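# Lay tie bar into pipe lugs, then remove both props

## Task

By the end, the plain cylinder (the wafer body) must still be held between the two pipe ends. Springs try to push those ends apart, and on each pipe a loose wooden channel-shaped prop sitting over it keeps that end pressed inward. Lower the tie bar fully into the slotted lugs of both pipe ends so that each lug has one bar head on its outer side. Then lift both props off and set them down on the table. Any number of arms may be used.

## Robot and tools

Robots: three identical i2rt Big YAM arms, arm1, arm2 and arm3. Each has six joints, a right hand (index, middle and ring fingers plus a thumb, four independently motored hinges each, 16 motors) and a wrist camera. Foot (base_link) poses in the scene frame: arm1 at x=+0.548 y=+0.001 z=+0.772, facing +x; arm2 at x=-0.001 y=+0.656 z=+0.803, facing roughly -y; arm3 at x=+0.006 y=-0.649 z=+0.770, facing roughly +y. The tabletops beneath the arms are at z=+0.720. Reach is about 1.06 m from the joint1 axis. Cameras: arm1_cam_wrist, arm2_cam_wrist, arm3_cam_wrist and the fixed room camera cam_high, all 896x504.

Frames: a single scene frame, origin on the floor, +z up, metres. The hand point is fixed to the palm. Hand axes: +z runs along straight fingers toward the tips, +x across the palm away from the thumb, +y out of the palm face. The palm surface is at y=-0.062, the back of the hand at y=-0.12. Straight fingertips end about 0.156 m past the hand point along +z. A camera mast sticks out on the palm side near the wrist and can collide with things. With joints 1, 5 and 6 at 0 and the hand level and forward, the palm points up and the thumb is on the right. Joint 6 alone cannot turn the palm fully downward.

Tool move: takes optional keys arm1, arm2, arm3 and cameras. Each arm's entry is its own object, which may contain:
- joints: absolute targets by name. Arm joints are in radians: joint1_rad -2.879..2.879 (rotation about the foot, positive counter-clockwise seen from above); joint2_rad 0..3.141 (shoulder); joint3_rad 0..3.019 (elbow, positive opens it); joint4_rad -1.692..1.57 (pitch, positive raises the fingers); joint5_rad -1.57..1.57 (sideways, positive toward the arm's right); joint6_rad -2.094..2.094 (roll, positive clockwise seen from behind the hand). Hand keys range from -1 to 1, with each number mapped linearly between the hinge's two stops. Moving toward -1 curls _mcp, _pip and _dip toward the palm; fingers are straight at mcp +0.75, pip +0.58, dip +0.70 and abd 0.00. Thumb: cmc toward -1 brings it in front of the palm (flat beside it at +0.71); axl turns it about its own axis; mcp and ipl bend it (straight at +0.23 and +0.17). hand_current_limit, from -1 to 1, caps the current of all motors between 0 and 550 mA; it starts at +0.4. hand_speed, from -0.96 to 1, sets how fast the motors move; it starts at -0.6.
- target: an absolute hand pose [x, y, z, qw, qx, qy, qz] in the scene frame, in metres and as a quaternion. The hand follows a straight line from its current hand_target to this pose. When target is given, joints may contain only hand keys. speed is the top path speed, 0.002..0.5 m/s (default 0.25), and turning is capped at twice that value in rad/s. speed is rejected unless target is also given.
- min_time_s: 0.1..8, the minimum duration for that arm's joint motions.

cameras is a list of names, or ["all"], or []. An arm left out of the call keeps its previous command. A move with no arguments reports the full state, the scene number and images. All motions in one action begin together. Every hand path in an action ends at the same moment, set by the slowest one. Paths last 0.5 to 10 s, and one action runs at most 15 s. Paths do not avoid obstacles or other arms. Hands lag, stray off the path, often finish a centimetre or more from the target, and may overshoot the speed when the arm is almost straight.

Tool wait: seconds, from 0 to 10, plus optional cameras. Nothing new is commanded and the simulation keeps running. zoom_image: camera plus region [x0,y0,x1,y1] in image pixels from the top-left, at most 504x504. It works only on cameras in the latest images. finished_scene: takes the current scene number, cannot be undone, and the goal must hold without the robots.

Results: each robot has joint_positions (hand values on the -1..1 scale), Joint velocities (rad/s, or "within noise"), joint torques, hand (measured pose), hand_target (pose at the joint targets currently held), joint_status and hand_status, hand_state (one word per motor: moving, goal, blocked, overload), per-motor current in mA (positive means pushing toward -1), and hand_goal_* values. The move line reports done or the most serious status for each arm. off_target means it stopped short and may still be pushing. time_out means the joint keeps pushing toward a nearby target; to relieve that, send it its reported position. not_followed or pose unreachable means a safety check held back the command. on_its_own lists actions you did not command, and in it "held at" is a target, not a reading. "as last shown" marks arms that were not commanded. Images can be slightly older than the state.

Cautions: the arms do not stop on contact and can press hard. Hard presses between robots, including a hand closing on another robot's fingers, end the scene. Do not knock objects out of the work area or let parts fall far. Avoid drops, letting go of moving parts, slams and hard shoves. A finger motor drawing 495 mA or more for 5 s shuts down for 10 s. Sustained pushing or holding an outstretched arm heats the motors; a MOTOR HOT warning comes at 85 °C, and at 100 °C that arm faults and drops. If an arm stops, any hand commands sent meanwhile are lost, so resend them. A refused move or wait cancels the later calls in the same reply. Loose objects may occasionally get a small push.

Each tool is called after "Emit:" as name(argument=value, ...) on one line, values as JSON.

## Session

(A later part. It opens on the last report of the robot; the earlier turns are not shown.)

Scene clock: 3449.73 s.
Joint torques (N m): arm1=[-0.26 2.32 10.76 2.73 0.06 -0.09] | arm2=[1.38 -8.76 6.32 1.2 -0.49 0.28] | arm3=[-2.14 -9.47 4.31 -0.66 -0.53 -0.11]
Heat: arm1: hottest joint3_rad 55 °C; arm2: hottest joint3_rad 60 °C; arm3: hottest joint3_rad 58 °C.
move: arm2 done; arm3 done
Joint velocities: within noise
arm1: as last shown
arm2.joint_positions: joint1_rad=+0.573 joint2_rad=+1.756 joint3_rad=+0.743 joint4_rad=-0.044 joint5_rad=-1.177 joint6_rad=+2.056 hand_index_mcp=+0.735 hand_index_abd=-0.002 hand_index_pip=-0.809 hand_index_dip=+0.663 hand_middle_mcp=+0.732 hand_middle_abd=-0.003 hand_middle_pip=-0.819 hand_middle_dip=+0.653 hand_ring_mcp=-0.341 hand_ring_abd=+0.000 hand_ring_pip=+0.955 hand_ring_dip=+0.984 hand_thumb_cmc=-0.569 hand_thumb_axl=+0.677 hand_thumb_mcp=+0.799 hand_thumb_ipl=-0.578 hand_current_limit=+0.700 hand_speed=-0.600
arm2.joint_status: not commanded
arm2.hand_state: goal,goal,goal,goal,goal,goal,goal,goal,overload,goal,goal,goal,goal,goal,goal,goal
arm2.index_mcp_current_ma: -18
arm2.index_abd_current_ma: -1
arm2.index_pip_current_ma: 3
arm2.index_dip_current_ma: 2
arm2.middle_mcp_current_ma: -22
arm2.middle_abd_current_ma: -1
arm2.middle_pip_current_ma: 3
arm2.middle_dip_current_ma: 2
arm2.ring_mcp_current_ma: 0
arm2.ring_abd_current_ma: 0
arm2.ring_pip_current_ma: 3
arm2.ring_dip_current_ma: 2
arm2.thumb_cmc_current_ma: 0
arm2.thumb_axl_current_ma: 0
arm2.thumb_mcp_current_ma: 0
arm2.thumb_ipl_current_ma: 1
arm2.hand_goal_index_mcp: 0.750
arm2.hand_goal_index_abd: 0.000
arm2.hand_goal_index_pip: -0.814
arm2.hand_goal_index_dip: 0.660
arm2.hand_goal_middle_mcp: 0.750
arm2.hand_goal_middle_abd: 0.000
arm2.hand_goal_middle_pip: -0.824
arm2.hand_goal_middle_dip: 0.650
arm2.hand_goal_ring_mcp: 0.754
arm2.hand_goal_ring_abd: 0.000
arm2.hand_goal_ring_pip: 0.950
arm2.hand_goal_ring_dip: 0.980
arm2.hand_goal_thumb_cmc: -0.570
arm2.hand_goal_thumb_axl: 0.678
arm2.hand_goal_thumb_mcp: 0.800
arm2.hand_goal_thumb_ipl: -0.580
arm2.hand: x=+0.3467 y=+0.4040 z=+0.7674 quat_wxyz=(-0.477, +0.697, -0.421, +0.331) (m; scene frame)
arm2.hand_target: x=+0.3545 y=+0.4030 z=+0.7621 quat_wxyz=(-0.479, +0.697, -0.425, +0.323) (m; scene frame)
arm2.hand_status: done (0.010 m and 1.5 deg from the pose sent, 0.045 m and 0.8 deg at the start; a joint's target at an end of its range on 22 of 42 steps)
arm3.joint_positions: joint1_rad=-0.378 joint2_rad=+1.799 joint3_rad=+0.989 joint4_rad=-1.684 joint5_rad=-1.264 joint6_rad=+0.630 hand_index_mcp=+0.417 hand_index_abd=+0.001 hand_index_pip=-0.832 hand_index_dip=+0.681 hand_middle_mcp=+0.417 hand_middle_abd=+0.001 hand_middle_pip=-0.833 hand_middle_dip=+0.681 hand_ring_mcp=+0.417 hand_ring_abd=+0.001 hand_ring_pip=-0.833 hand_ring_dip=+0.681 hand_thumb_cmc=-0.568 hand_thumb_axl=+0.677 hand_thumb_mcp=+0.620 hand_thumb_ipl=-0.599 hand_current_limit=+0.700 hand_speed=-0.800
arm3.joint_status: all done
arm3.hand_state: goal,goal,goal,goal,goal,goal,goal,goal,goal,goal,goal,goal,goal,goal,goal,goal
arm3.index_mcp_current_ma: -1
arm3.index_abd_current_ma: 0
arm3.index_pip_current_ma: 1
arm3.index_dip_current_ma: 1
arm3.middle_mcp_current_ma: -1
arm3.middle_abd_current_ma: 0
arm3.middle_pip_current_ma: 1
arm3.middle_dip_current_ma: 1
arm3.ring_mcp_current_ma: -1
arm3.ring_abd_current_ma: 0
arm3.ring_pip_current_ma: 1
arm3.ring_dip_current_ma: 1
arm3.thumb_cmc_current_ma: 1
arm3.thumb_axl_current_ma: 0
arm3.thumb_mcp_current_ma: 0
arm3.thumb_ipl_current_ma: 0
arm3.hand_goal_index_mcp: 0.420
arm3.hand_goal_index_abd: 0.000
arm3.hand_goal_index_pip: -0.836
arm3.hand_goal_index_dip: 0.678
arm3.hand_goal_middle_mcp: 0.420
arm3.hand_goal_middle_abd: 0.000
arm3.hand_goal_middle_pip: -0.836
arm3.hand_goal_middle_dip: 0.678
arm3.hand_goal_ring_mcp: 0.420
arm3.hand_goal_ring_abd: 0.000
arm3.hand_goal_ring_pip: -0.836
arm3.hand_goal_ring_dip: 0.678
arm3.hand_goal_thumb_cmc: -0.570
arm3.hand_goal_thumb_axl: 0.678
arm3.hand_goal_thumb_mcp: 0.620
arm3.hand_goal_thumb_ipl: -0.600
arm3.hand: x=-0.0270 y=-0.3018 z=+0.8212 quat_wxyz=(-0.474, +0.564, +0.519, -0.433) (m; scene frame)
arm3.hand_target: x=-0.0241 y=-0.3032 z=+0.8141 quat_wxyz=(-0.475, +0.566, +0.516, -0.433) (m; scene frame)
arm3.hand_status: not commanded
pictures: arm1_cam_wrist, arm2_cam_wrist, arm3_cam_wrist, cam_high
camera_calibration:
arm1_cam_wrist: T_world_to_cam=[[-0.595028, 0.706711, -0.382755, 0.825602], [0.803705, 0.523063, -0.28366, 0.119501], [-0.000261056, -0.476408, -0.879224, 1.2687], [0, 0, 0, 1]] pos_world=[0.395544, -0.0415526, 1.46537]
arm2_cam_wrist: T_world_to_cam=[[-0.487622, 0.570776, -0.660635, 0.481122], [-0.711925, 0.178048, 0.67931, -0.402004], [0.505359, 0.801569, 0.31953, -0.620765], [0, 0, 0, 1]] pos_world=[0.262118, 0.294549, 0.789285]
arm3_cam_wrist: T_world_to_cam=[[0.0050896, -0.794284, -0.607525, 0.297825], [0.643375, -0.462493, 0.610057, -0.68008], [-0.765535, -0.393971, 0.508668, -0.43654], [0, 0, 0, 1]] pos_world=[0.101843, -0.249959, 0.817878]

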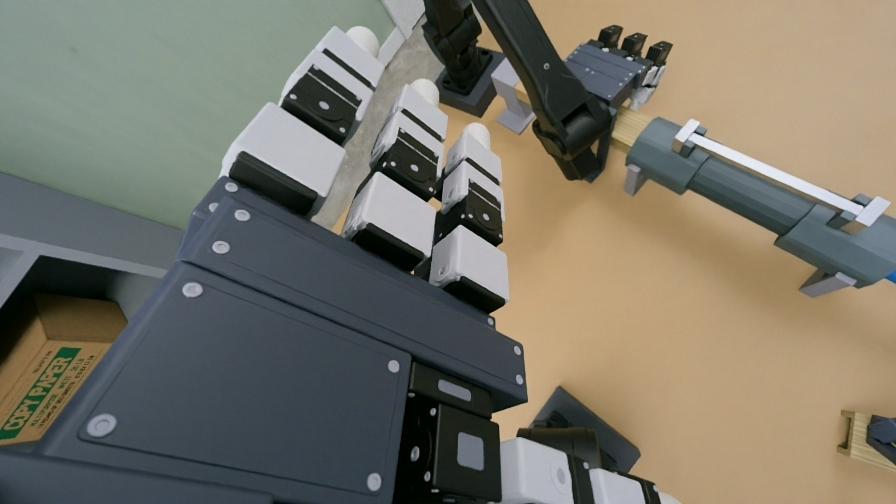

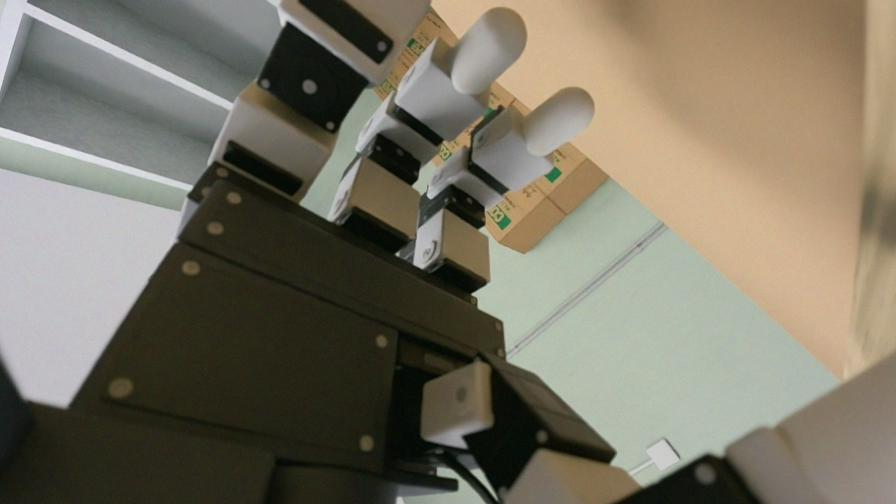

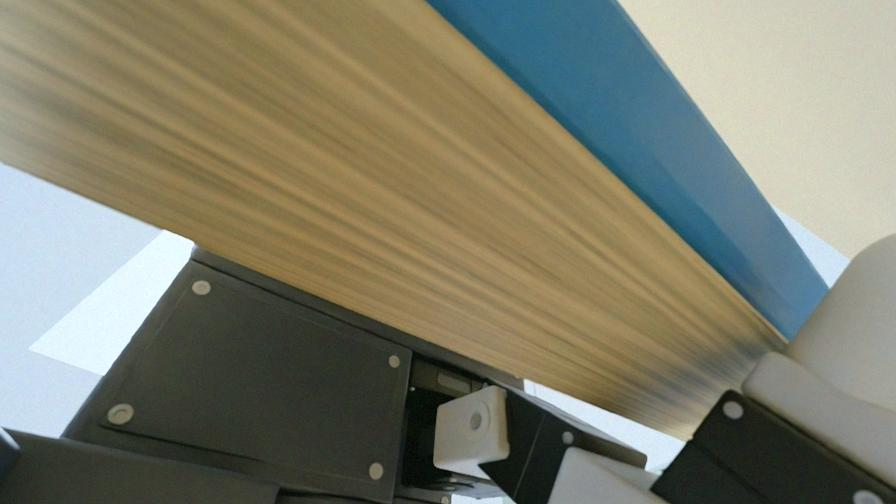

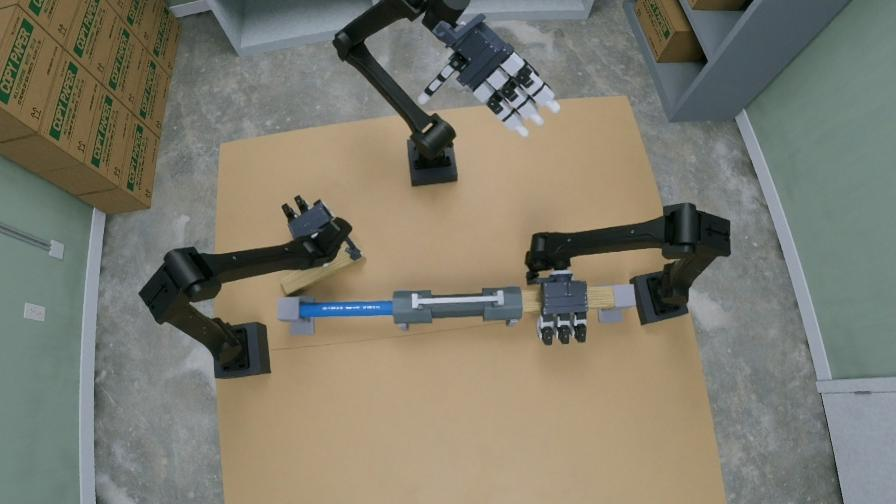

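Emit:
zoom_image(camera="cam_high", region=[270, 220, 380, 330])

Emit:
zoom_image(camera="arm2_cam_wrist", region=[600, 100, 896, 504])

Scaled by 4.582 from the camera's 896x504 image, which has a finer 1280x720 frame.

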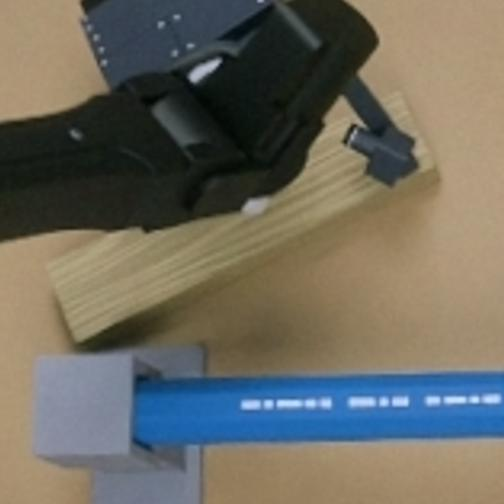

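Scaled by 1.248 from the camera's 896x504 image, which has a finer 1280x720 frame.

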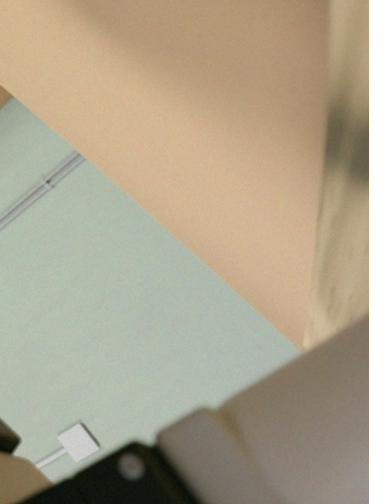

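Emit:
move(arm2={"target":[0.352,0.41,0.87,-0.4775,0.691,-0.432,0.328],"speed":0.1}, arm3={"joints":{"hand_index_mcp":0.37,"hand_middle_mcp":0.37,"hand_ring_mcp":0.37,"hand_thumb_mcp":0.55}}, cameras=["arm3_cam_wrist","cam_high"])

Scene clock: 3496.90 s.
Joint torques (N m): arm1=[0.32 2.32 10.82 2.97 0.05 -0.1] | arm2=[1.14 -10.58 9.21 0.47 -0.78 0.15] | arm3=[-1.73 -9.35 4.31 -0.7 -0.62 -0.1]
Heat: arm1: hottest joint3_rad 55 °C; arm2: hottest joint3_rad 59 °C; arm3: hottest joint3_rad 56 °C.
move: arm2 off_target; arm3 done
Joint velocities: within noise
arm1: as last shown
arm2.joint_positions: joint1_rad=+0.582 joint2_rad=+1.525 joint3_rad=+0.778 joint4_rad=-0.350 joint5_rad=-1.171 joint6_rad=+2.069 hand_index_mcp=+0.735 hand_index_abd=-0.002 hand_index_pip=-0.809 hand_index_dip=+0.663 hand_middle_mcp=+0.732 hand_middle_abd=-0.003 hand_middle_pip=-0.819 hand_middle_dip=+0.653 hand_ring_mcp=-0.334 hand_ring_abd=-0.003 hand_ring_pip=+0.952 hand_ring_dip=+0.983 hand_thumb_cmc=-0.569 hand_thumb_axl=+0.677 hand_thumb_mcp=+0.799 hand_thumb_ipl=-0.578 hand_current_limit=+0.700 hand_speed=-0.600
arm2.joint_status: not commanded
arm2.hand_state: goal,goal,goal,goal,goal,goal,goal,goal,overload,goal,goal,goal,goal,goal,goal,goal
arm2.index_mcp_current_ma: -18
arm2.index_abd_current_ma: -1
arm2.index_pip_current_ma: 3
arm2.index_dip_current_ma: 2
arm2.middle_mcp_current_ma: -22
arm2.middle_abd_current_ma: -1
arm2.middle_pip_current_ma: 3
arm2.middle_dip_current_ma: 2
arm2.ring_mcp_current_ma: 0
arm2.ring_abd_current_ma: -1
arm2.ring_pip_current_ma: 1
arm2.ring_dip_current_ma: 1
arm2.thumb_cmc_current_ma: 0
arm2.thumb_axl_current_ma: 0
arm2.thumb_mcp_current_ma: 0
arm2.thumb_ipl_current_ma: 1
arm2.hand_goal_index_mcp: 0.750
arm2.hand_goal_index_abd: 0.000
arm2.hand_goal_index_pip: -0.814
arm2.hand_goal_index_dip: 0.660
arm2.hand_goal_middle_mcp: 0.750
arm2.hand_goal_middle_abd: 0.000
arm2.hand_goal_middle_pip: -0.824
arm2.hand_goal_middle_dip: 0.650
arm2.hand_goal_ring_mcp: 0.754
arm2.hand_goal_ring_abd: 0.000
arm2.hand_goal_ring_pip: 0.950
arm2.hand_goal_ring_dip: 0.980
arm2.hand_goal_thumb_cmc: -0.570
arm2.hand_goal_thumb_axl: 0.678
arm2.hand_goal_thumb_mcp: 0.800
arm2.hand_goal_thumb_ipl: -0.580
arm2.hand: x=+0.3380 y=+0.4201 z=+0.8515 quat_wxyz=(-0.485, +0.693, -0.434, +0.310) (m; scene frame)
arm2.hand_target: x=+0.3511 y=+0.4105 z=+0.8702 quat_wxyz=(-0.480, +0.698, -0.423, +0.321) (m; scene frame)
arm2.hand_status: off_target (0.025 m and 2.2 deg from the pose sent, 0.103 m and 1.5 deg at the start; a joint's target at an end of its range on 53 of 54 steps)
arm3.joint_positions: joint1_rad=-0.382 joint2_rad=+1.799 joint3_rad=+0.989 joint4_rad=-1.684 joint5_rad=-1.261 joint6_rad=+0.629 hand_index_mcp=+0.368 hand_index_abd=+0.001 hand_index_pip=-0.832 hand_index_dip=+0.681 hand_middle_mcp=+0.367 hand_middle_abd=+0.001 hand_middle_pip=-0.833 hand_middle_dip=+0.681 hand_ring_mcp=+0.367 hand_ring_abd=+0.001 hand_ring_pip=-0.833 hand_ring_dip=+0.681 hand_thumb_cmc=-0.569 hand_thumb_axl=+0.677 hand_thumb_mcp=+0.560 hand_thumb_ipl=-0.598 hand_current_limit=+0.700 hand_speed=-0.800
arm3.joint_status: all done
arm3.hand_state: goal,goal,goal,goal,goal,goal,goal,goal,goal,goal,goal,goal,goal,goal,goal,goal
arm3.index_mcp_current_ma: -1
arm3.index_abd_current_ma: 0
arm3.index_pip_current_ma: 1
arm3.index_dip_current_ma: 1
arm3.middle_mcp_current_ma: -1
arm3.middle_abd_current_ma: 0
arm3.middle_pip_current_ma: 1
arm3.middle_dip_current_ma: 1
arm3.ring_mcp_current_ma: -1
arm3.ring_abd_current_ma: 0
arm3.ring_pip_current_ma: 1
arm3.ring_dip_current_ma: 1
arm3.thumb_cmc_current_ma: 0
arm3.thumb_axl_current_ma: 0
arm3.thumb_mcp_current_ma: 10
arm3.thumb_ipl_current_ma: 1
arm3.hand_goal_index_mcp: 0.370
arm3.hand_goal_index_abd: 0.000
arm3.hand_goal_index_pip: -0.836
arm3.hand_goal_index_dip: 0.678
arm3.hand_goal_middle_mcp: 0.370
arm3.hand_goal_middle_abd: 0.000
arm3.hand_goal_middle_pip: -0.836
arm3.hand_goal_middle_dip: 0.678
arm3.hand_goal_ring_mcp: 0.370
arm3.hand_goal_ring_abd: 0.000
arm3.hand_goal_ring_pip: -0.836
arm3.hand_goal_ring_dip: 0.678
arm3.hand_goal_thumb_cmc: -0.570
arm3.hand_goal_thumb_axl: 0.678
arm3.hand_goal_thumb_mcp: 0.550
arm3.hand_goal_thumb_ipl: -0.600
arm3.hand: x=-0.0255 y=-0.3019 z=+0.8210 quat_wxyz=(-0.474, +0.564, +0.519, -0.432) (m; scene frame)
arm3.hand_target: x=-0.0242 y=-0.3032 z=+0.8141 quat_wxyz=(-0.475, +0.566, +0.516, -0.433) (m; scene frame)
arm3.hand_status: not commanded
pictures: arm3_cam_wrist, cam_high
camera_calibration:
arm3_cam_wrist: T_world_to_cam=[[0.00484914, -0.793895, -0.608036, 0.297978], [0.641713, -0.463861, 0.610768, -0.681988], [-0.766929, -0.393146, 0.507203, -0.433877], [0, 0, 0, 1]] pos_world=[0.103443, -0.250362, 0.817781]

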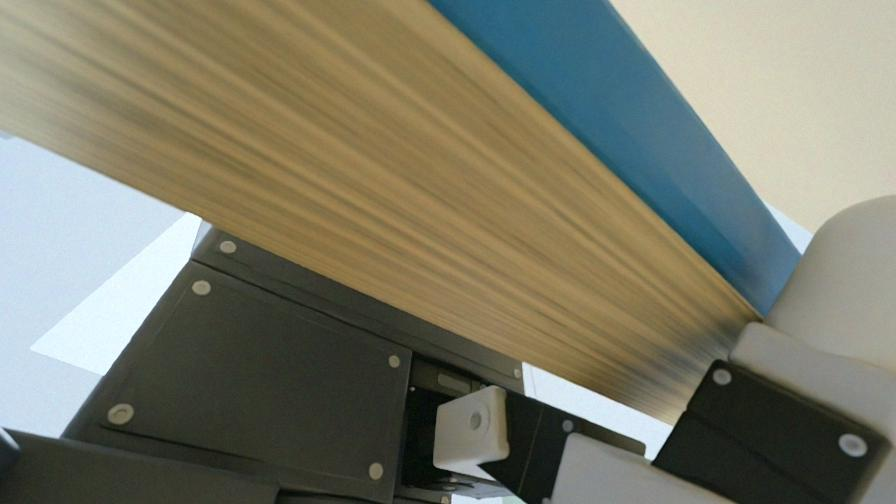

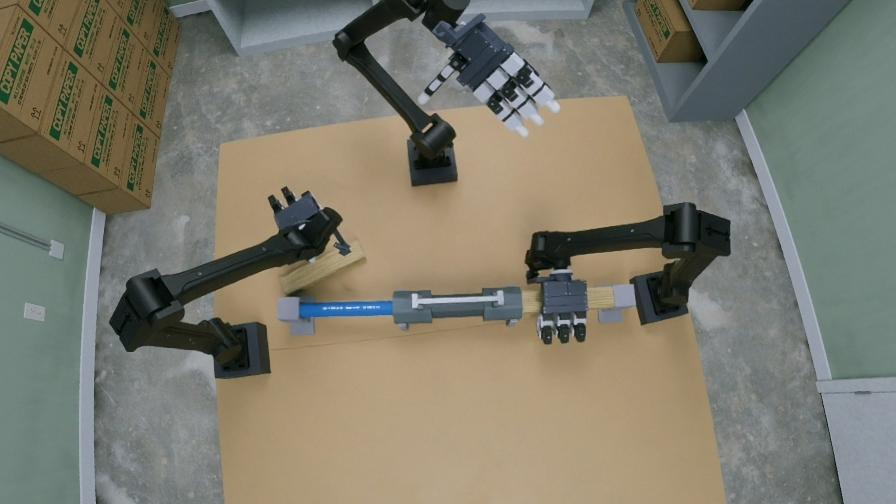

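Emit:
move(arm3={"joints":{"hand_index_mcp":0.46,"hand_middle_mcp":0.46,"hand_ring_mcp":0.46,"hand_thumb_mcp":0.65}})

Emit:
move(arm3={"target":[-0.025,-0.303,0.832,-0.4751,0.5658,0.5167,-0.4335],"speed":0.05}, cameras=["arm3_cam_wrist"])

Scene clock: 3506.90 s.
Joint torques (N m): arm1=[0.5 1.61 10.82 2.82 0.03 -0.04] | arm2=[1.08 -10.52 9.2 0.39 -0.78 0.15] | arm3=[-1.85 -9.29 4.27 -0.69 -0.61 -0.1]
Heat: arm1: hottest joint3_rad 55 °C; arm2: hottest joint3_rad 62 °C; arm3: hottest joint3_rad 55 °C.
move: arm3 done
Joint velocities: within noise
arm1, arm2: as last shown
arm2.hand_target: x=+0.3511 y=+0.4104 z=+0.8702 quat_wxyz=(-0.480, +0.698, -0.423, +0.321) (m; scene frame)
arm3.joint_positions: joint1_rad=-0.382 joint2_rad=+1.799 joint3_rad=+0.989 joint4_rad=-1.684 joint5_rad=-1.261 joint6_rad=+0.629 hand_index_mcp=+0.447 hand_index_abd=+0.001 hand_index_pip=-0.832 hand_index_dip=+0.681 hand_middle_mcp=+0.446 hand_middle_abd=+0.001 hand_middle_pip=-0.833 hand_middle_dip=+0.681 hand_ring_mcp=+0.446 hand_ring_abd=+0.001 hand_ring_pip=-0.833 hand_ring_dip=+0.681 hand_thumb_cmc=-0.569 hand_thumb_axl=+0.677 hand_thumb_mcp=+0.644 hand_thumb_ipl=-0.598 hand_current_limit=+0.700 hand_speed=-0.800
arm3.joint_status: all done
arm3.hand_state: goal,goal,goal,goal,goal,goal,goal,goal,goal,goal,goal,goal,goal,goal,goal,goal
arm3.index_mcp_current_ma: -10
arm3.index_abd_current_ma: 0
arm3.index_pip_current_ma: 1
arm3.index_dip_current_ma: 1
arm3.middle_mcp_current_ma: -12
arm3.middle_abd_current_ma: 0
arm3.middle_pip_current_ma: 1
arm3.middle_dip_current_ma: 1
arm3.ring_mcp_current_ma: -12
arm3.ring_abd_current_ma: 0
arm3.ring_pip_current_ma: 1
arm3.ring_dip_current_ma: 1
arm3.thumb_cmc_current_ma: 0
arm3.thumb_axl_current_ma: 0
arm3.thumb_mcp_current_ma: -4
arm3.thumb_ipl_current_ma: 1
arm3.hand_goal_index_mcp: 0.460
arm3.hand_goal_index_abd: 0.000
arm3.hand_goal_index_pip: -0.836
arm3.hand_goal_index_dip: 0.678
arm3.hand_goal_middle_mcp: 0.460
arm3.hand_goal_middle_abd: 0.000
arm3.hand_goal_middle_pip: -0.836
arm3.hand_goal_middle_dip: 0.678
arm3.hand_goal_ring_mcp: 0.460
arm3.hand_goal_ring_abd: 0.000
arm3.hand_goal_ring_pip: -0.836
arm3.hand_goal_ring_dip: 0.678
arm3.hand_goal_thumb_cmc: -0.570
arm3.hand_goal_thumb_axl: 0.678
arm3.hand_goal_thumb_mcp: 0.650
arm3.hand_goal_thumb_ipl: -0.600
arm3.hand: x=-0.0255 y=-0.3019 z=+0.8210 quat_wxyz=(-0.474, +0.564, +0.519, -0.432) (m; scene frame)
arm3.hand_target: x=-0.0242 y=-0.3032 z=+0.8141 quat_wxyz=(-0.475, +0.566, +0.516, -0.433) (m; scene frame)
arm3.hand_status: not commanded
pictures: none

Scene clock: 3508.00 s.
Joint torques (N m): arm1=[0.91 1.2 10.7 2.81 -0.06 -0.07] | arm2=[1.03 -10.64 9.22 0.38 -0.78 0.15] | arm3=[-1.49 -11.34 4.88 -1.43 -0.73 0.08]
Heat: arm1: hottest joint3_rad 55 °C; arm2: hottest joint3_rad 62 °C; arm3: hottest joint3_rad 55 °C.
move: arm3 done
Joint velocities: within noise
arm1.joint_positions: joint1_rad=+0.739 joint2_rad=+0.529 joint3_rad=+1.363 joint4_rad=-1.256 joint5_rad=-0.064 joint6_rad=+1.052 hand_index_mcp=+0.756 hand_index_abd=+0.001 hand_index_pip=+0.577 hand_index_dip=+0.696 hand_middle_mcp=+0.756 hand_middle_abd=+0.001 hand_middle_pip=+0.577 hand_middle_dip=+0.696 hand_ring_mcp=+0.756 hand_ring_abd=+0.001 hand_ring_pip=+0.577 hand_ring_dip=+0.696 hand_thumb_cmc=+0.715 hand_thumb_axl=+0.677 hand_thumb_mcp=+0.226 hand_thumb_ipl=+0.168 hand_current_limit=+0.400 hand_speed=-0.600
arm1.joint_status: not commanded
arm1.hand_state: goal,goal,goal,goal,goal,goal,goal,goal,goal,goal,goal,goal,goal,goal,goal,goal
arm1.index_mcp_current_ma: 5
arm1.index_abd_current_ma: 1
arm1.index_pip_current_ma: 1
arm1.index_dip_current_ma: 0
arm1.middle_mcp_current_ma: 5
arm1.middle_abd_current_ma: 1
arm1.middle_pip_current_ma: 1
arm1.middle_dip_current_ma: 0
arm1.ring_mcp_current_ma: 5
arm1.ring_abd_current_ma: 1
arm1.ring_pip_current_ma: 1
arm1.ring_dip_current_ma: 0
arm1.thumb_cmc_current_ma: 3
arm1.thumb_axl_current_ma: -2
arm1.thumb_mcp_current_ma: 0
arm1.thumb_ipl_current_ma: -1
arm1.hand_goal_index_mcp: 0.754
arm1.hand_goal_index_abd: 0.000
arm1.hand_goal_index_pip: 0.576
arm1.hand_goal_index_dip: 0.696
arm1.hand_goal_middle_mcp: 0.754
arm1.hand_goal_middle_abd: 0.000
arm1.hand_goal_middle_pip: 0.576
arm1.hand_goal_middle_dip: 0.696
arm1.hand_goal_ring_mcp: 0.754
arm1.hand_goal_ring_abd: 0.000
arm1.hand_goal_ring_pip: 0.576
arm1.hand_goal_ring_dip: 0.696
arm1.hand_goal_thumb_cmc: 0.714
arm1.hand_goal_thumb_axl: 0.678
arm1.hand_goal_thumb_mcp: 0.226
arm1.hand_goal_thumb_ipl: 0.168
arm1.hand: x=+0.3325 y=-0.0950 z=+1.3528 quat_wxyz=(-0.538, -0.506, +0.669, -0.084) (m; scene frame)
arm1.hand_target: x=+0.3367 y=-0.0946 z=+1.3622 quat_wxyz=(-0.547, -0.506, +0.661, -0.088) (m; scene frame)
arm1.hand_status: not commanded
arm2: as last shown
arm3.joint_positions: joint1_rad=-0.382 joint2_rad=+1.780 joint3_rad=+0.989 joint4_rad=-1.684 joint5_rad=-1.262 joint6_rad=+0.643 hand_index_mcp=+0.447 hand_index_abd=+0.001 hand_index_pip=-0.832 hand_index_dip=+0.681 hand_middle_mcp=+0.446 hand_middle_abd=+0.001 hand_middle_pip=-0.833 hand_middle_dip=+0.681 hand_ring_mcp=+0.446 hand_ring_abd=+0.001 hand_ring_pip=-0.833 hand_ring_dip=+0.681 hand_thumb_cmc=-0.569 hand_thumb_axl=+0.677 hand_thumb_mcp=+0.644 hand_thumb_ipl=-0.598 hand_current_limit=+0.700 hand_speed=-0.800
arm3.joint_status: not commanded
arm3.hand_state: goal,goal,goal,goal,goal,goal,goal,goal,goal,goal,goal,goal,goal,goal,goal,goal
arm3.index_mcp_current_ma: -10
arm3.index_abd_current_ma: 0
arm3.index_pip_current_ma: 1
arm3.index_dip_current_ma: 1
arm3.middle_mcp_current_ma: -12
arm3.middle_abd_current_ma: 0
arm3.middle_pip_current_ma: 1
arm3.middle_dip_current_ma: 1
arm3.ring_mcp_current_ma: -12
arm3.ring_abd_current_ma: 0
arm3.ring_pip_current_ma: 1
arm3.ring_dip_current_ma: 1
arm3.thumb_cmc_current_ma: 0
arm3.thumb_axl_current_ma: 0
arm3.thumb_mcp_current_ma: -4
arm3.thumb_ipl_current_ma: 1
arm3.hand_goal_index_mcp: 0.460
arm3.hand_goal_index_abd: 0.000
arm3.hand_goal_index_pip: -0.836
arm3.hand_goal_index_dip: 0.678
arm3.hand_goal_middle_mcp: 0.460
arm3.hand_goal_middle_abd: 0.000
arm3.hand_goal_middle_pip: -0.836
arm3.hand_goal_middle_dip: 0.678
arm3.hand_goal_ring_mcp: 0.460
arm3.hand_goal_ring_abd: 0.000
arm3.hand_goal_ring_pip: -0.836
arm3.hand_goal_ring_dip: 0.678
arm3.hand_goal_thumb_cmc: -0.570
arm3.hand_goal_thumb_axl: 0.678
arm3.hand_goal_thumb_mcp: 0.650
arm3.hand_goal_thumb_ipl: -0.600
arm3.hand: x=-0.0252 y=-0.3016 z=+0.8271 quat_wxyz=(-0.475, +0.565, +0.520, -0.429) (m; scene frame)
arm3.hand_target: x=-0.0253 y=-0.3030 z=+0.8318 quat_wxyz=(-0.474, +0.568, +0.517, -0.431) (m; scene frame)
arm3.hand_status: done (0.005 m and 0.7 deg from the pose sent, 0.011 m and 0.4 deg at the start; a joint's target at an end of its range on 27 of 33 steps)
pictures: arm3_cam_wrist
camera_calibration:
arm3_cam_wrist: T_world_to_cam=[[0.00500703, -0.791293, -0.611416, 0.305576], [0.637303, -0.468642, 0.611735, -0.688172], [-0.770597, -0.39272, 0.501947, -0.432263], [0, 0, 0, 1]] pos_world=[0.103943, -0.250465, 0.824786]

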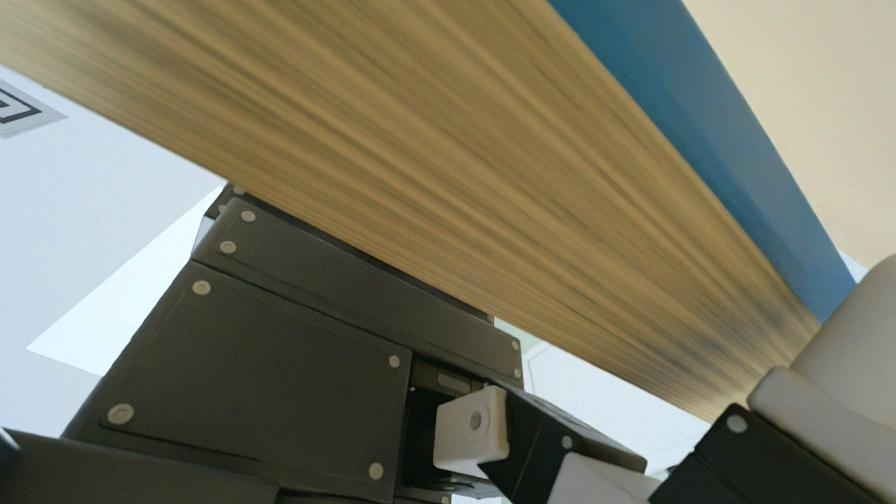

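Emit:
move(arm3={"target":[-0.026,-0.303,0.842,-0.4751,0.5658,0.5167,-0.4335],"speed":0.05})

Emit:
move(arm3={"joints":{"hand_index_mcp":0.40,"hand_middle_mcp":0.40,"hand_ring_mcp":0.40,"hand_thumb_mcp":0.57}}, cameras=["arm3_cam_wrist","arm1_cam_wrist"])

Scene clock: 3514.73 s.
Joint torques (N m): arm1=[0.91 1.96 10.36 2.97 0 -0.08] | arm2=[1.14 -10.52 9.22 0.36 -0.79 0.15] | arm3=[-1.14 -11.28 5.23 -1.39 -0.75 0.11]
Heat: arm1: hottest joint3_rad 55 °C; arm2: hottest joint3_rad 64 °C; arm3: hottest joint3_rad 55 °C.
move: arm3 done
Joint velocities: within noise
arm1, arm2: as last shown
arm3.joint_positions: joint1_rad=-0.382 joint2_rad=+1.751 joint3_rad=+0.989 joint4_rad=-1.684 joint5_rad=-1.265 joint6_rad=+0.674 hand_index_mcp=+0.447 hand_index_abd=+0.001 hand_index_pip=-0.832 hand_index_dip=+0.681 hand_middle_mcp=+0.446 hand_middle_abd=+0.001 hand_middle_pip=-0.833 hand_middle_dip=+0.681 hand_ring_mcp=+0.446 hand_ring_abd=+0.001 hand_ring_pip=-0.833 hand_ring_dip=+0.681 hand_thumb_cmc=-0.569 hand_thumb_axl=+0.677 hand_thumb_mcp=+0.644 hand_thumb_ipl=-0.598 hand_current_limit=+0.700 hand_speed=-0.800
arm3.joint_status: not commanded
arm3.hand_state: goal,goal,goal,goal,goal,goal,goal,goal,goal,goal,goal,goal,goal,goal,goal,goal
arm3.index_mcp_current_ma: -10
arm3.index_abd_current_ma: 0
arm3.index_pip_current_ma: 1
arm3.index_dip_current_ma: 1
arm3.middle_mcp_current_ma: -12
arm3.middle_abd_current_ma: 0
arm3.middle_pip_current_ma: 1
arm3.middle_dip_current_ma: 1
arm3.ring_mcp_current_ma: -12
arm3.ring_abd_current_ma: 0
arm3.ring_pip_current_ma: 1
arm3.ring_dip_current_ma: 1
arm3.thumb_cmc_current_ma: 0
arm3.thumb_axl_current_ma: 0
arm3.thumb_mcp_current_ma: -4
arm3.thumb_ipl_current_ma: 1
arm3.hand_goal_index_mcp: 0.460
arm3.hand_goal_index_abd: 0.000
arm3.hand_goal_index_pip: -0.836
arm3.hand_goal_index_dip: 0.678
arm3.hand_goal_middle_mcp: 0.460
arm3.hand_goal_middle_abd: 0.000
arm3.hand_goal_middle_pip: -0.836
arm3.hand_goal_middle_dip: 0.678
arm3.hand_goal_ring_mcp: 0.460
arm3.hand_goal_ring_abd: 0.000
arm3.hand_goal_ring_pip: -0.836
arm3.hand_goal_ring_dip: 0.678
arm3.hand_goal_thumb_cmc: -0.570
arm3.hand_goal_thumb_axl: 0.678
arm3.hand_goal_thumb_mcp: 0.650
arm3.hand_goal_thumb_ipl: -0.600
arm3.hand: x=-0.0250 y=-0.3019 z=+0.8366 quat_wxyz=(-0.475, +0.569, +0.519, -0.426) (m; scene frame)
arm3.hand_target: x=-0.0264 y=-0.3030 z=+0.8417 quat_wxyz=(-0.474, +0.570, +0.517, -0.428) (m; scene frame)
arm3.hand_status: done (0.006 m and 0.9 deg from the pose sent, 0.015 m and 0.7 deg at the start; a joint's target at an end of its range on 32 of 32 steps)
pictures: none

Scene clock: 3515.30 s.
Joint torques (N m): arm1=[0.79 1.14 10.86 2.93 0.01 -0.1] | arm2=[1.08 -10.58 9.18 0.38 -0.78 0.16] | arm3=[-1.14 -11.4 5.23 -1.37 -0.79 0.11]
Heat: arm1: hottest joint3_rad 55 °C; arm2: hottest joint3_rad 64 °C; arm3: hottest joint3_rad 55 °C.
move: arm3 off_target
Joint velocities: within noise
arm1, arm2: as last shown
arm3.joint_positions: joint1_rad=-0.382 joint2_rad=+1.751 joint3_rad=+0.989 joint4_rad=-1.684 joint5_rad=-1.263 joint6_rad=+0.674 hand_index_mcp=+0.397 hand_index_abd=+0.001 hand_index_pip=-0.832 hand_index_dip=+0.681 hand_middle_mcp=+0.397 hand_middle_abd=+0.001 hand_middle_pip=-0.833 hand_middle_dip=+0.681 hand_ring_mcp=+0.397 hand_ring_abd=+0.001 hand_ring_pip=-0.833 hand_ring_dip=+0.681 hand_thumb_cmc=-0.569 hand_thumb_axl=+0.677 hand_thumb_mcp=+0.621 hand_thumb_ipl=-0.589 hand_current_limit=+0.700 hand_speed=-0.800
arm3.joint_status: hand_thumb_mcp off_target (ended at +0.621, target +0.570); the others done
arm3.hand_state: goal,goal,goal,goal,goal,goal,goal,goal,goal,goal,goal,goal,goal,goal,blocked,goal
arm3.index_mcp_current_ma: -1
arm3.index_abd_current_ma: 0
arm3.index_pip_current_ma: 1
arm3.index_dip_current_ma: 1
arm3.middle_mcp_current_ma: -1
arm3.middle_abd_current_ma: 0
arm3.middle_pip_current_ma: 1
arm3.middle_dip_current_ma: 1
arm3.ring_mcp_current_ma: -1
arm3.ring_abd_current_ma: 0
arm3.ring_pip_current_ma: 1
arm3.ring_dip_current_ma: 1
arm3.thumb_cmc_current_ma: 0
arm3.thumb_axl_current_ma: 0
arm3.thumb_mcp_current_ma: 124
arm3.thumb_ipl_current_ma: 11
arm3.hand_goal_index_mcp: 0.400
arm3.hand_goal_index_abd: 0.000
arm3.hand_goal_index_pip: -0.836
arm3.hand_goal_index_dip: 0.678
arm3.hand_goal_middle_mcp: 0.400
arm3.hand_goal_middle_abd: 0.000
arm3.hand_goal_middle_pip: -0.836
arm3.hand_goal_middle_dip: 0.678
arm3.hand_goal_ring_mcp: 0.400
arm3.hand_goal_ring_abd: 0.000
arm3.hand_goal_ring_pip: -0.836
arm3.hand_goal_ring_dip: 0.678
arm3.hand_goal_thumb_cmc: -0.570
arm3.hand_goal_thumb_axl: 0.678
arm3.hand_goal_thumb_mcp: 0.570
arm3.hand_goal_thumb_ipl: -0.600
arm3.hand: x=-0.0249 y=-0.3022 z=+0.8365 quat_wxyz=(-0.474, +0.569, +0.519, -0.427) (m; scene frame)
arm3.hand_target: x=-0.0264 y=-0.3030 z=+0.8417 quat_wxyz=(-0.474, +0.570, +0.517, -0.428) (m; scene frame)
arm3.hand_status: not commanded
pictures: arm1_cam_wrist, arm3_cam_wrist
camera_calibration:
arm1_cam_wrist: T_world_to_cam=[[-0.595028, 0.706711, -0.382755, 0.825602], [0.803705, 0.523063, -0.28366, 0.119501], [-0.000261056, -0.476408, -0.879224, 1.2687], [0, 0, 0, 1]] pos_world=[0.395544, -0.0415526, 1.46537]
arm3_cam_wrist: T_world_to_cam=[[0.00328157, -0.792911, -0.609329, 0.308605], [0.630451, -0.47134, 0.616742, -0.699554], [-0.776222, -0.386176, 0.498344, -0.432069], [0, 0, 0, 1]] pos_world=[0.10464, -0.251885, 0.834806]

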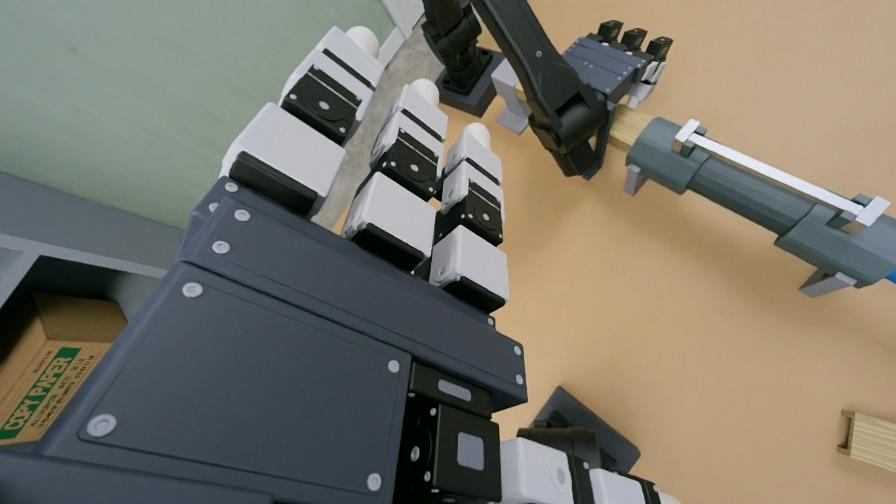

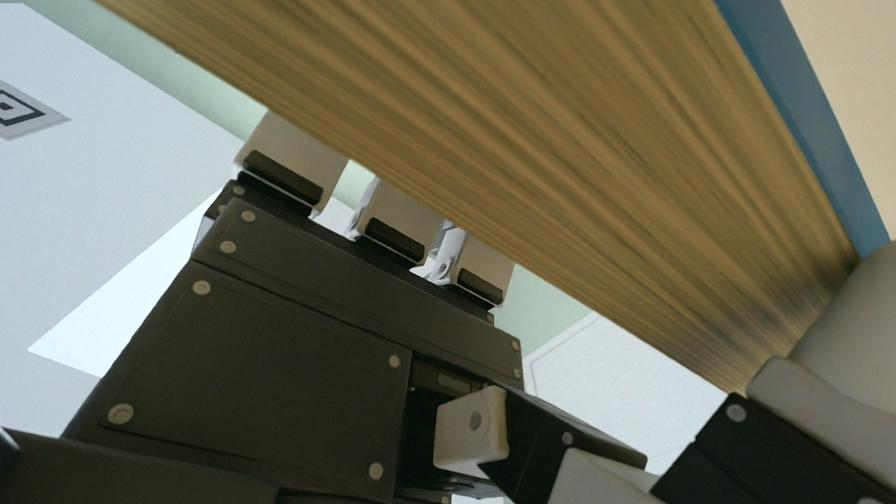

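Emit:
move(arm3={"joints":{"hand_thumb_mcp":0.66}})

Emit:
move(arm3={"target":[-0.020,-0.303,0.8395,-0.4751,0.5658,0.5167,-0.4335],"speed":0.04})

Emit:
move(arm3={"joints":{"hand_index_mcp":0.35,"hand_middle_mcp":0.35,"hand_ring_mcp":0.35,"hand_thumb_mcp":0.56}}, cameras=["arm3_cam_wrist"])

Scene clock: 3529.07 s.
Joint torques (N m): arm1=[0.32 1.67 10.56 2.59 -0.02 -0.12] | arm2=[1.08 -10.64 9.22 0.38 -0.79 0.16] | arm3=[-1.03 -11.28 5.22 -1.39 -0.75 0.11]
Heat: arm1: hottest joint3_rad 55 °C; arm2: hottest joint3_rad 66 °C; arm3: hottest joint3_rad 55 °C.
move: arm3 done
Joint velocities: within noise
arm1, arm2: as last shown
arm3.joint_positions: joint1_rad=-0.382 joint2_rad=+1.751 joint3_rad=+0.989 joint4_rad=-1.684 joint5_rad=-1.265 joint6_rad=+0.674 hand_index_mcp=+0.397 hand_index_abd=+0.001 hand_index_pip=-0.832 hand_index_dip=+0.681 hand_middle_mcp=+0.397 hand_middle_abd=+0.001 hand_middle_pip=-0.833 hand_middle_dip=+0.681 hand_ring_mcp=+0.397 hand_ring_abd=+0.001 hand_ring_pip=-0.833 hand_ring_dip=+0.681 hand_thumb_cmc=-0.569 hand_thumb_axl=+0.677 hand_thumb_mcp=+0.654 hand_thumb_ipl=-0.597 hand_current_limit=+0.700 hand_speed=-0.800
arm3.joint_status: all done
arm3.hand_state: goal,goal,goal,goal,goal,goal,goal,goal,goal,goal,goal,goal,goal,goal,goal,goal
arm3.index_mcp_current_ma: -1
arm3.index_abd_current_ma: 0
arm3.index_pip_current_ma: 1
arm3.index_dip_current_ma: 1
arm3.middle_mcp_current_ma: -1
arm3.middle_abd_current_ma: 0
arm3.middle_pip_current_ma: 1
arm3.middle_dip_current_ma: 1
arm3.ring_mcp_current_ma: -1
arm3.ring_abd_current_ma: 0
arm3.ring_pip_current_ma: 1
arm3.ring_dip_current_ma: 1
arm3.thumb_cmc_current_ma: 0
arm3.thumb_axl_current_ma: 0
arm3.thumb_mcp_current_ma: -4
arm3.thumb_ipl_current_ma: 1
arm3.hand_goal_index_mcp: 0.400
arm3.hand_goal_index_abd: 0.000
arm3.hand_goal_index_pip: -0.836
arm3.hand_goal_index_dip: 0.678
arm3.hand_goal_middle_mcp: 0.400
arm3.hand_goal_middle_abd: 0.000
arm3.hand_goal_middle_pip: -0.836
arm3.hand_goal_middle_dip: 0.678
arm3.hand_goal_ring_mcp: 0.400
arm3.hand_goal_ring_abd: 0.000
arm3.hand_goal_ring_pip: -0.836
arm3.hand_goal_ring_dip: 0.678
arm3.hand_goal_thumb_cmc: -0.570
arm3.hand_goal_thumb_axl: 0.678
arm3.hand_goal_thumb_mcp: 0.660
arm3.hand_goal_thumb_ipl: -0.600
arm3.hand: x=-0.0250 y=-0.3020 z=+0.8366 quat_wxyz=(-0.475, +0.569, +0.519, -0.426) (m; scene frame)
arm3.hand_target: x=-0.0264 y=-0.3030 z=+0.8417 quat_wxyz=(-0.474, +0.570, +0.517, -0.428) (m; scene frame)
arm3.hand_status: not commanded
pictures: none

Scene clock: 3530.03 s.
Joint torques (N m): arm1=[0.44 2.08 10.78 2.71 0.05 -0.09] | arm2=[1.14 -10.58 9.2 0.38 -0.78 0.15] | arm3=[-2.14 -10.75 5.49 -1.39 -0.54 0.04]
Heat: arm1: hottest joint3_rad 55 °C; arm2: hottest joint3_rad 66 °C; arm3: hottest joint3_rad 55 °C.
move: arm3 done
Joint velocities: within noise
arm1, arm2: as last shown
arm3.joint_positions: joint1_rad=-0.383 joint2_rad=+1.751 joint3_rad=+0.989 joint4_rad=-1.684 joint5_rad=-1.259 joint6_rad=+0.674 hand_index_mcp=+0.397 hand_index_abd=+0.001 hand_index_pip=-0.832 hand_index_dip=+0.681 hand_middle_mcp=+0.397 hand_middle_abd=+0.001 hand_middle_pip=-0.833 hand_middle_dip=+0.681 hand_ring_mcp=+0.397 hand_ring_abd=+0.001 hand_ring_pip=-0.833 hand_ring_dip=+0.681 hand_thumb_cmc=-0.569 hand_thumb_axl=+0.677 hand_thumb_mcp=+0.654 hand_thumb_ipl=-0.597 hand_current_limit=+0.700 hand_speed=-0.800
arm3.joint_status: not commanded
arm3.hand_state: goal,goal,goal,goal,goal,goal,goal,goal,goal,goal,goal,goal,goal,goal,goal,goal
arm3.index_mcp_current_ma: -1
arm3.index_abd_current_ma: 0
arm3.index_pip_current_ma: 1
arm3.index_dip_current_ma: 1
arm3.middle_mcp_current_ma: -1
arm3.middle_abd_current_ma: 0
arm3.middle_pip_current_ma: 1
arm3.middle_dip_current_ma: 1
arm3.ring_mcp_current_ma: -1
arm3.ring_abd_current_ma: 0
arm3.ring_pip_current_ma: 1
arm3.ring_dip_current_ma: 1
arm3.thumb_cmc_current_ma: 0
arm3.thumb_axl_current_ma: 0
arm3.thumb_mcp_current_ma: -4
arm3.thumb_ipl_current_ma: 1
arm3.hand_goal_index_mcp: 0.400
arm3.hand_goal_index_abd: 0.000
arm3.hand_goal_index_pip: -0.836
arm3.hand_goal_index_dip: 0.678
arm3.hand_goal_middle_mcp: 0.400
arm3.hand_goal_middle_abd: 0.000
arm3.hand_goal_middle_pip: -0.836
arm3.hand_goal_middle_dip: 0.678
arm3.hand_goal_ring_mcp: 0.400
arm3.hand_goal_ring_abd: 0.000
arm3.hand_goal_ring_pip: -0.836
arm3.hand_goal_ring_dip: 0.678
arm3.hand_goal_thumb_cmc: -0.570
arm3.hand_goal_thumb_axl: 0.678
arm3.hand_goal_thumb_mcp: 0.660
arm3.hand_goal_thumb_ipl: -0.600
arm3.hand: x=-0.0241 y=-0.3027 z=+0.8361 quat_wxyz=(-0.473, +0.569, +0.520, -0.426) (m; scene frame)
arm3.hand_target: x=-0.0204 y=-0.3030 z=+0.8392 quat_wxyz=(-0.473, +0.573, +0.517, -0.425) (m; scene frame)
arm3.hand_status: done (0.005 m and 1.0 deg from the pose sent, 0.006 m and 0.9 deg at the start; a joint's target at an end of its range on 29 of 29 steps)
pictures: none

Scene clock: 3530.63 s.
Joint torques (N m): arm1=[-0.03 1.55 10.81 2.93 -0.02 -0.07] | arm2=[0.97 -10.52 9.22 0.39 -0.78 0.16] | arm3=[-2.08 -10.87 5.46 -1.37 -0.57 0.04]
Heat: arm1: hottest joint3_rad 55 °C; arm2: hottest joint3_rad 66 °C; arm3: hottest joint3_rad 55 °C.
move: arm3 off_target
Joint velocities: within noise
arm1, arm2: as last shown
arm3.joint_positions: joint1_rad=-0.383 joint2_rad=+1.751 joint3_rad=+0.989 joint4_rad=-1.684 joint5_rad=-1.258 joint6_rad=+0.674 hand_index_mcp=+0.364 hand_index_abd=+0.001 hand_index_pip=-0.831 hand_index_dip=+0.681 hand_middle_mcp=+0.362 hand_middle_abd=+0.001 hand_middle_pip=-0.831 hand_middle_dip=+0.681 hand_ring_mcp=+0.360 hand_ring_abd=+0.001 hand_ring_pip=-0.831 hand_ring_dip=+0.681 hand_thumb_cmc=-0.569 hand_thumb_axl=+0.677 hand_thumb_mcp=+0.623 hand_thumb_ipl=-0.586 hand_current_limit=+0.700 hand_speed=-0.800
arm3.joint_status: hand_thumb_mcp off_target (ended at +0.623, target +0.560); the others done
arm3.hand_state: goal,goal,goal,goal,goal,goal,goal,goal,goal,goal,goal,goal,goal,goal,blocked,goal
arm3.index_mcp_current_ma: 12
arm3.index_abd_current_ma: 0
arm3.index_pip_current_ma: 2
arm3.index_dip_current_ma: 1
arm3.middle_mcp_current_ma: 10
arm3.middle_abd_current_ma: 0
arm3.middle_pip_current_ma: 2
arm3.middle_dip_current_ma: 1
arm3.ring_mcp_current_ma: 7
arm3.ring_abd_current_ma: 0
arm3.ring_pip_current_ma: 2
arm3.ring_dip_current_ma: 1
arm3.thumb_cmc_current_ma: 0
arm3.thumb_axl_current_ma: 0
arm3.thumb_mcp_current_ma: 175
arm3.thumb_ipl_current_ma: 17
arm3.hand_goal_index_mcp: 0.350
arm3.hand_goal_index_abd: 0.000
arm3.hand_goal_index_pip: -0.836
arm3.hand_goal_index_dip: 0.678
arm3.hand_goal_middle_mcp: 0.350
arm3.hand_goal_middle_abd: 0.000
arm3.hand_goal_middle_pip: -0.836
arm3.hand_goal_middle_dip: 0.678
arm3.hand_goal_ring_mcp: 0.350
arm3.hand_goal_ring_abd: 0.000
arm3.hand_goal_ring_pip: -0.836
arm3.hand_goal_ring_dip: 0.678
arm3.hand_goal_thumb_cmc: -0.570
arm3.hand_goal_thumb_axl: 0.678
arm3.hand_goal_thumb_mcp: 0.560
arm3.hand_goal_thumb_ipl: -0.600
arm3.hand: x=-0.0240 y=-0.3028 z=+0.8360 quat_wxyz=(-0.473, +0.569, +0.520, -0.427) (m; scene frame)
arm3.hand_target: x=-0.0204 y=-0.3030 z=+0.8392 quat_wxyz=(-0.473, +0.573, +0.517, -0.425) (m; scene frame)
arm3.hand_status: not commanded
pictures: arm3_cam_wrist
camera_calibration:
arm3_cam_wrist: T_world_to_cam=[[0.00655834, -0.793495, -0.608541, 0.307022], [0.629587, -0.469521, 0.619008, -0.701409], [-0.776903, -0.387189, 0.496495, -0.430218], [0, 0, 0, 1]] pos_world=[0.105346, -0.252282, 0.834614]

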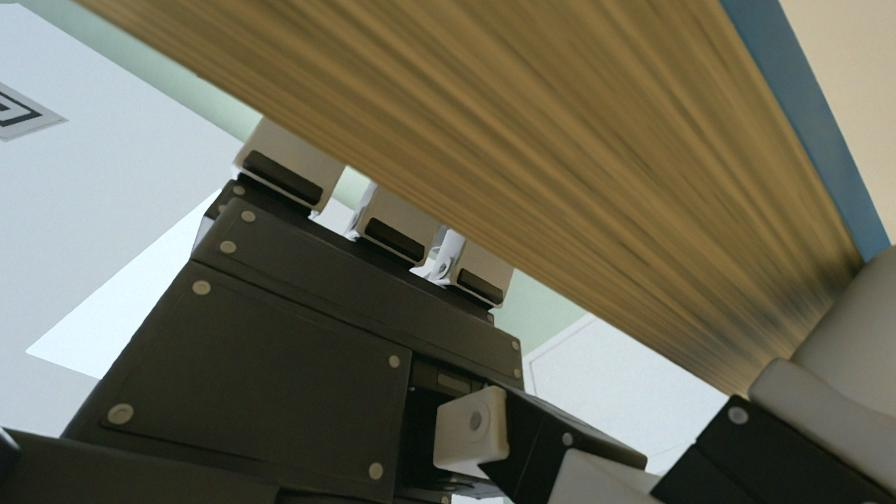

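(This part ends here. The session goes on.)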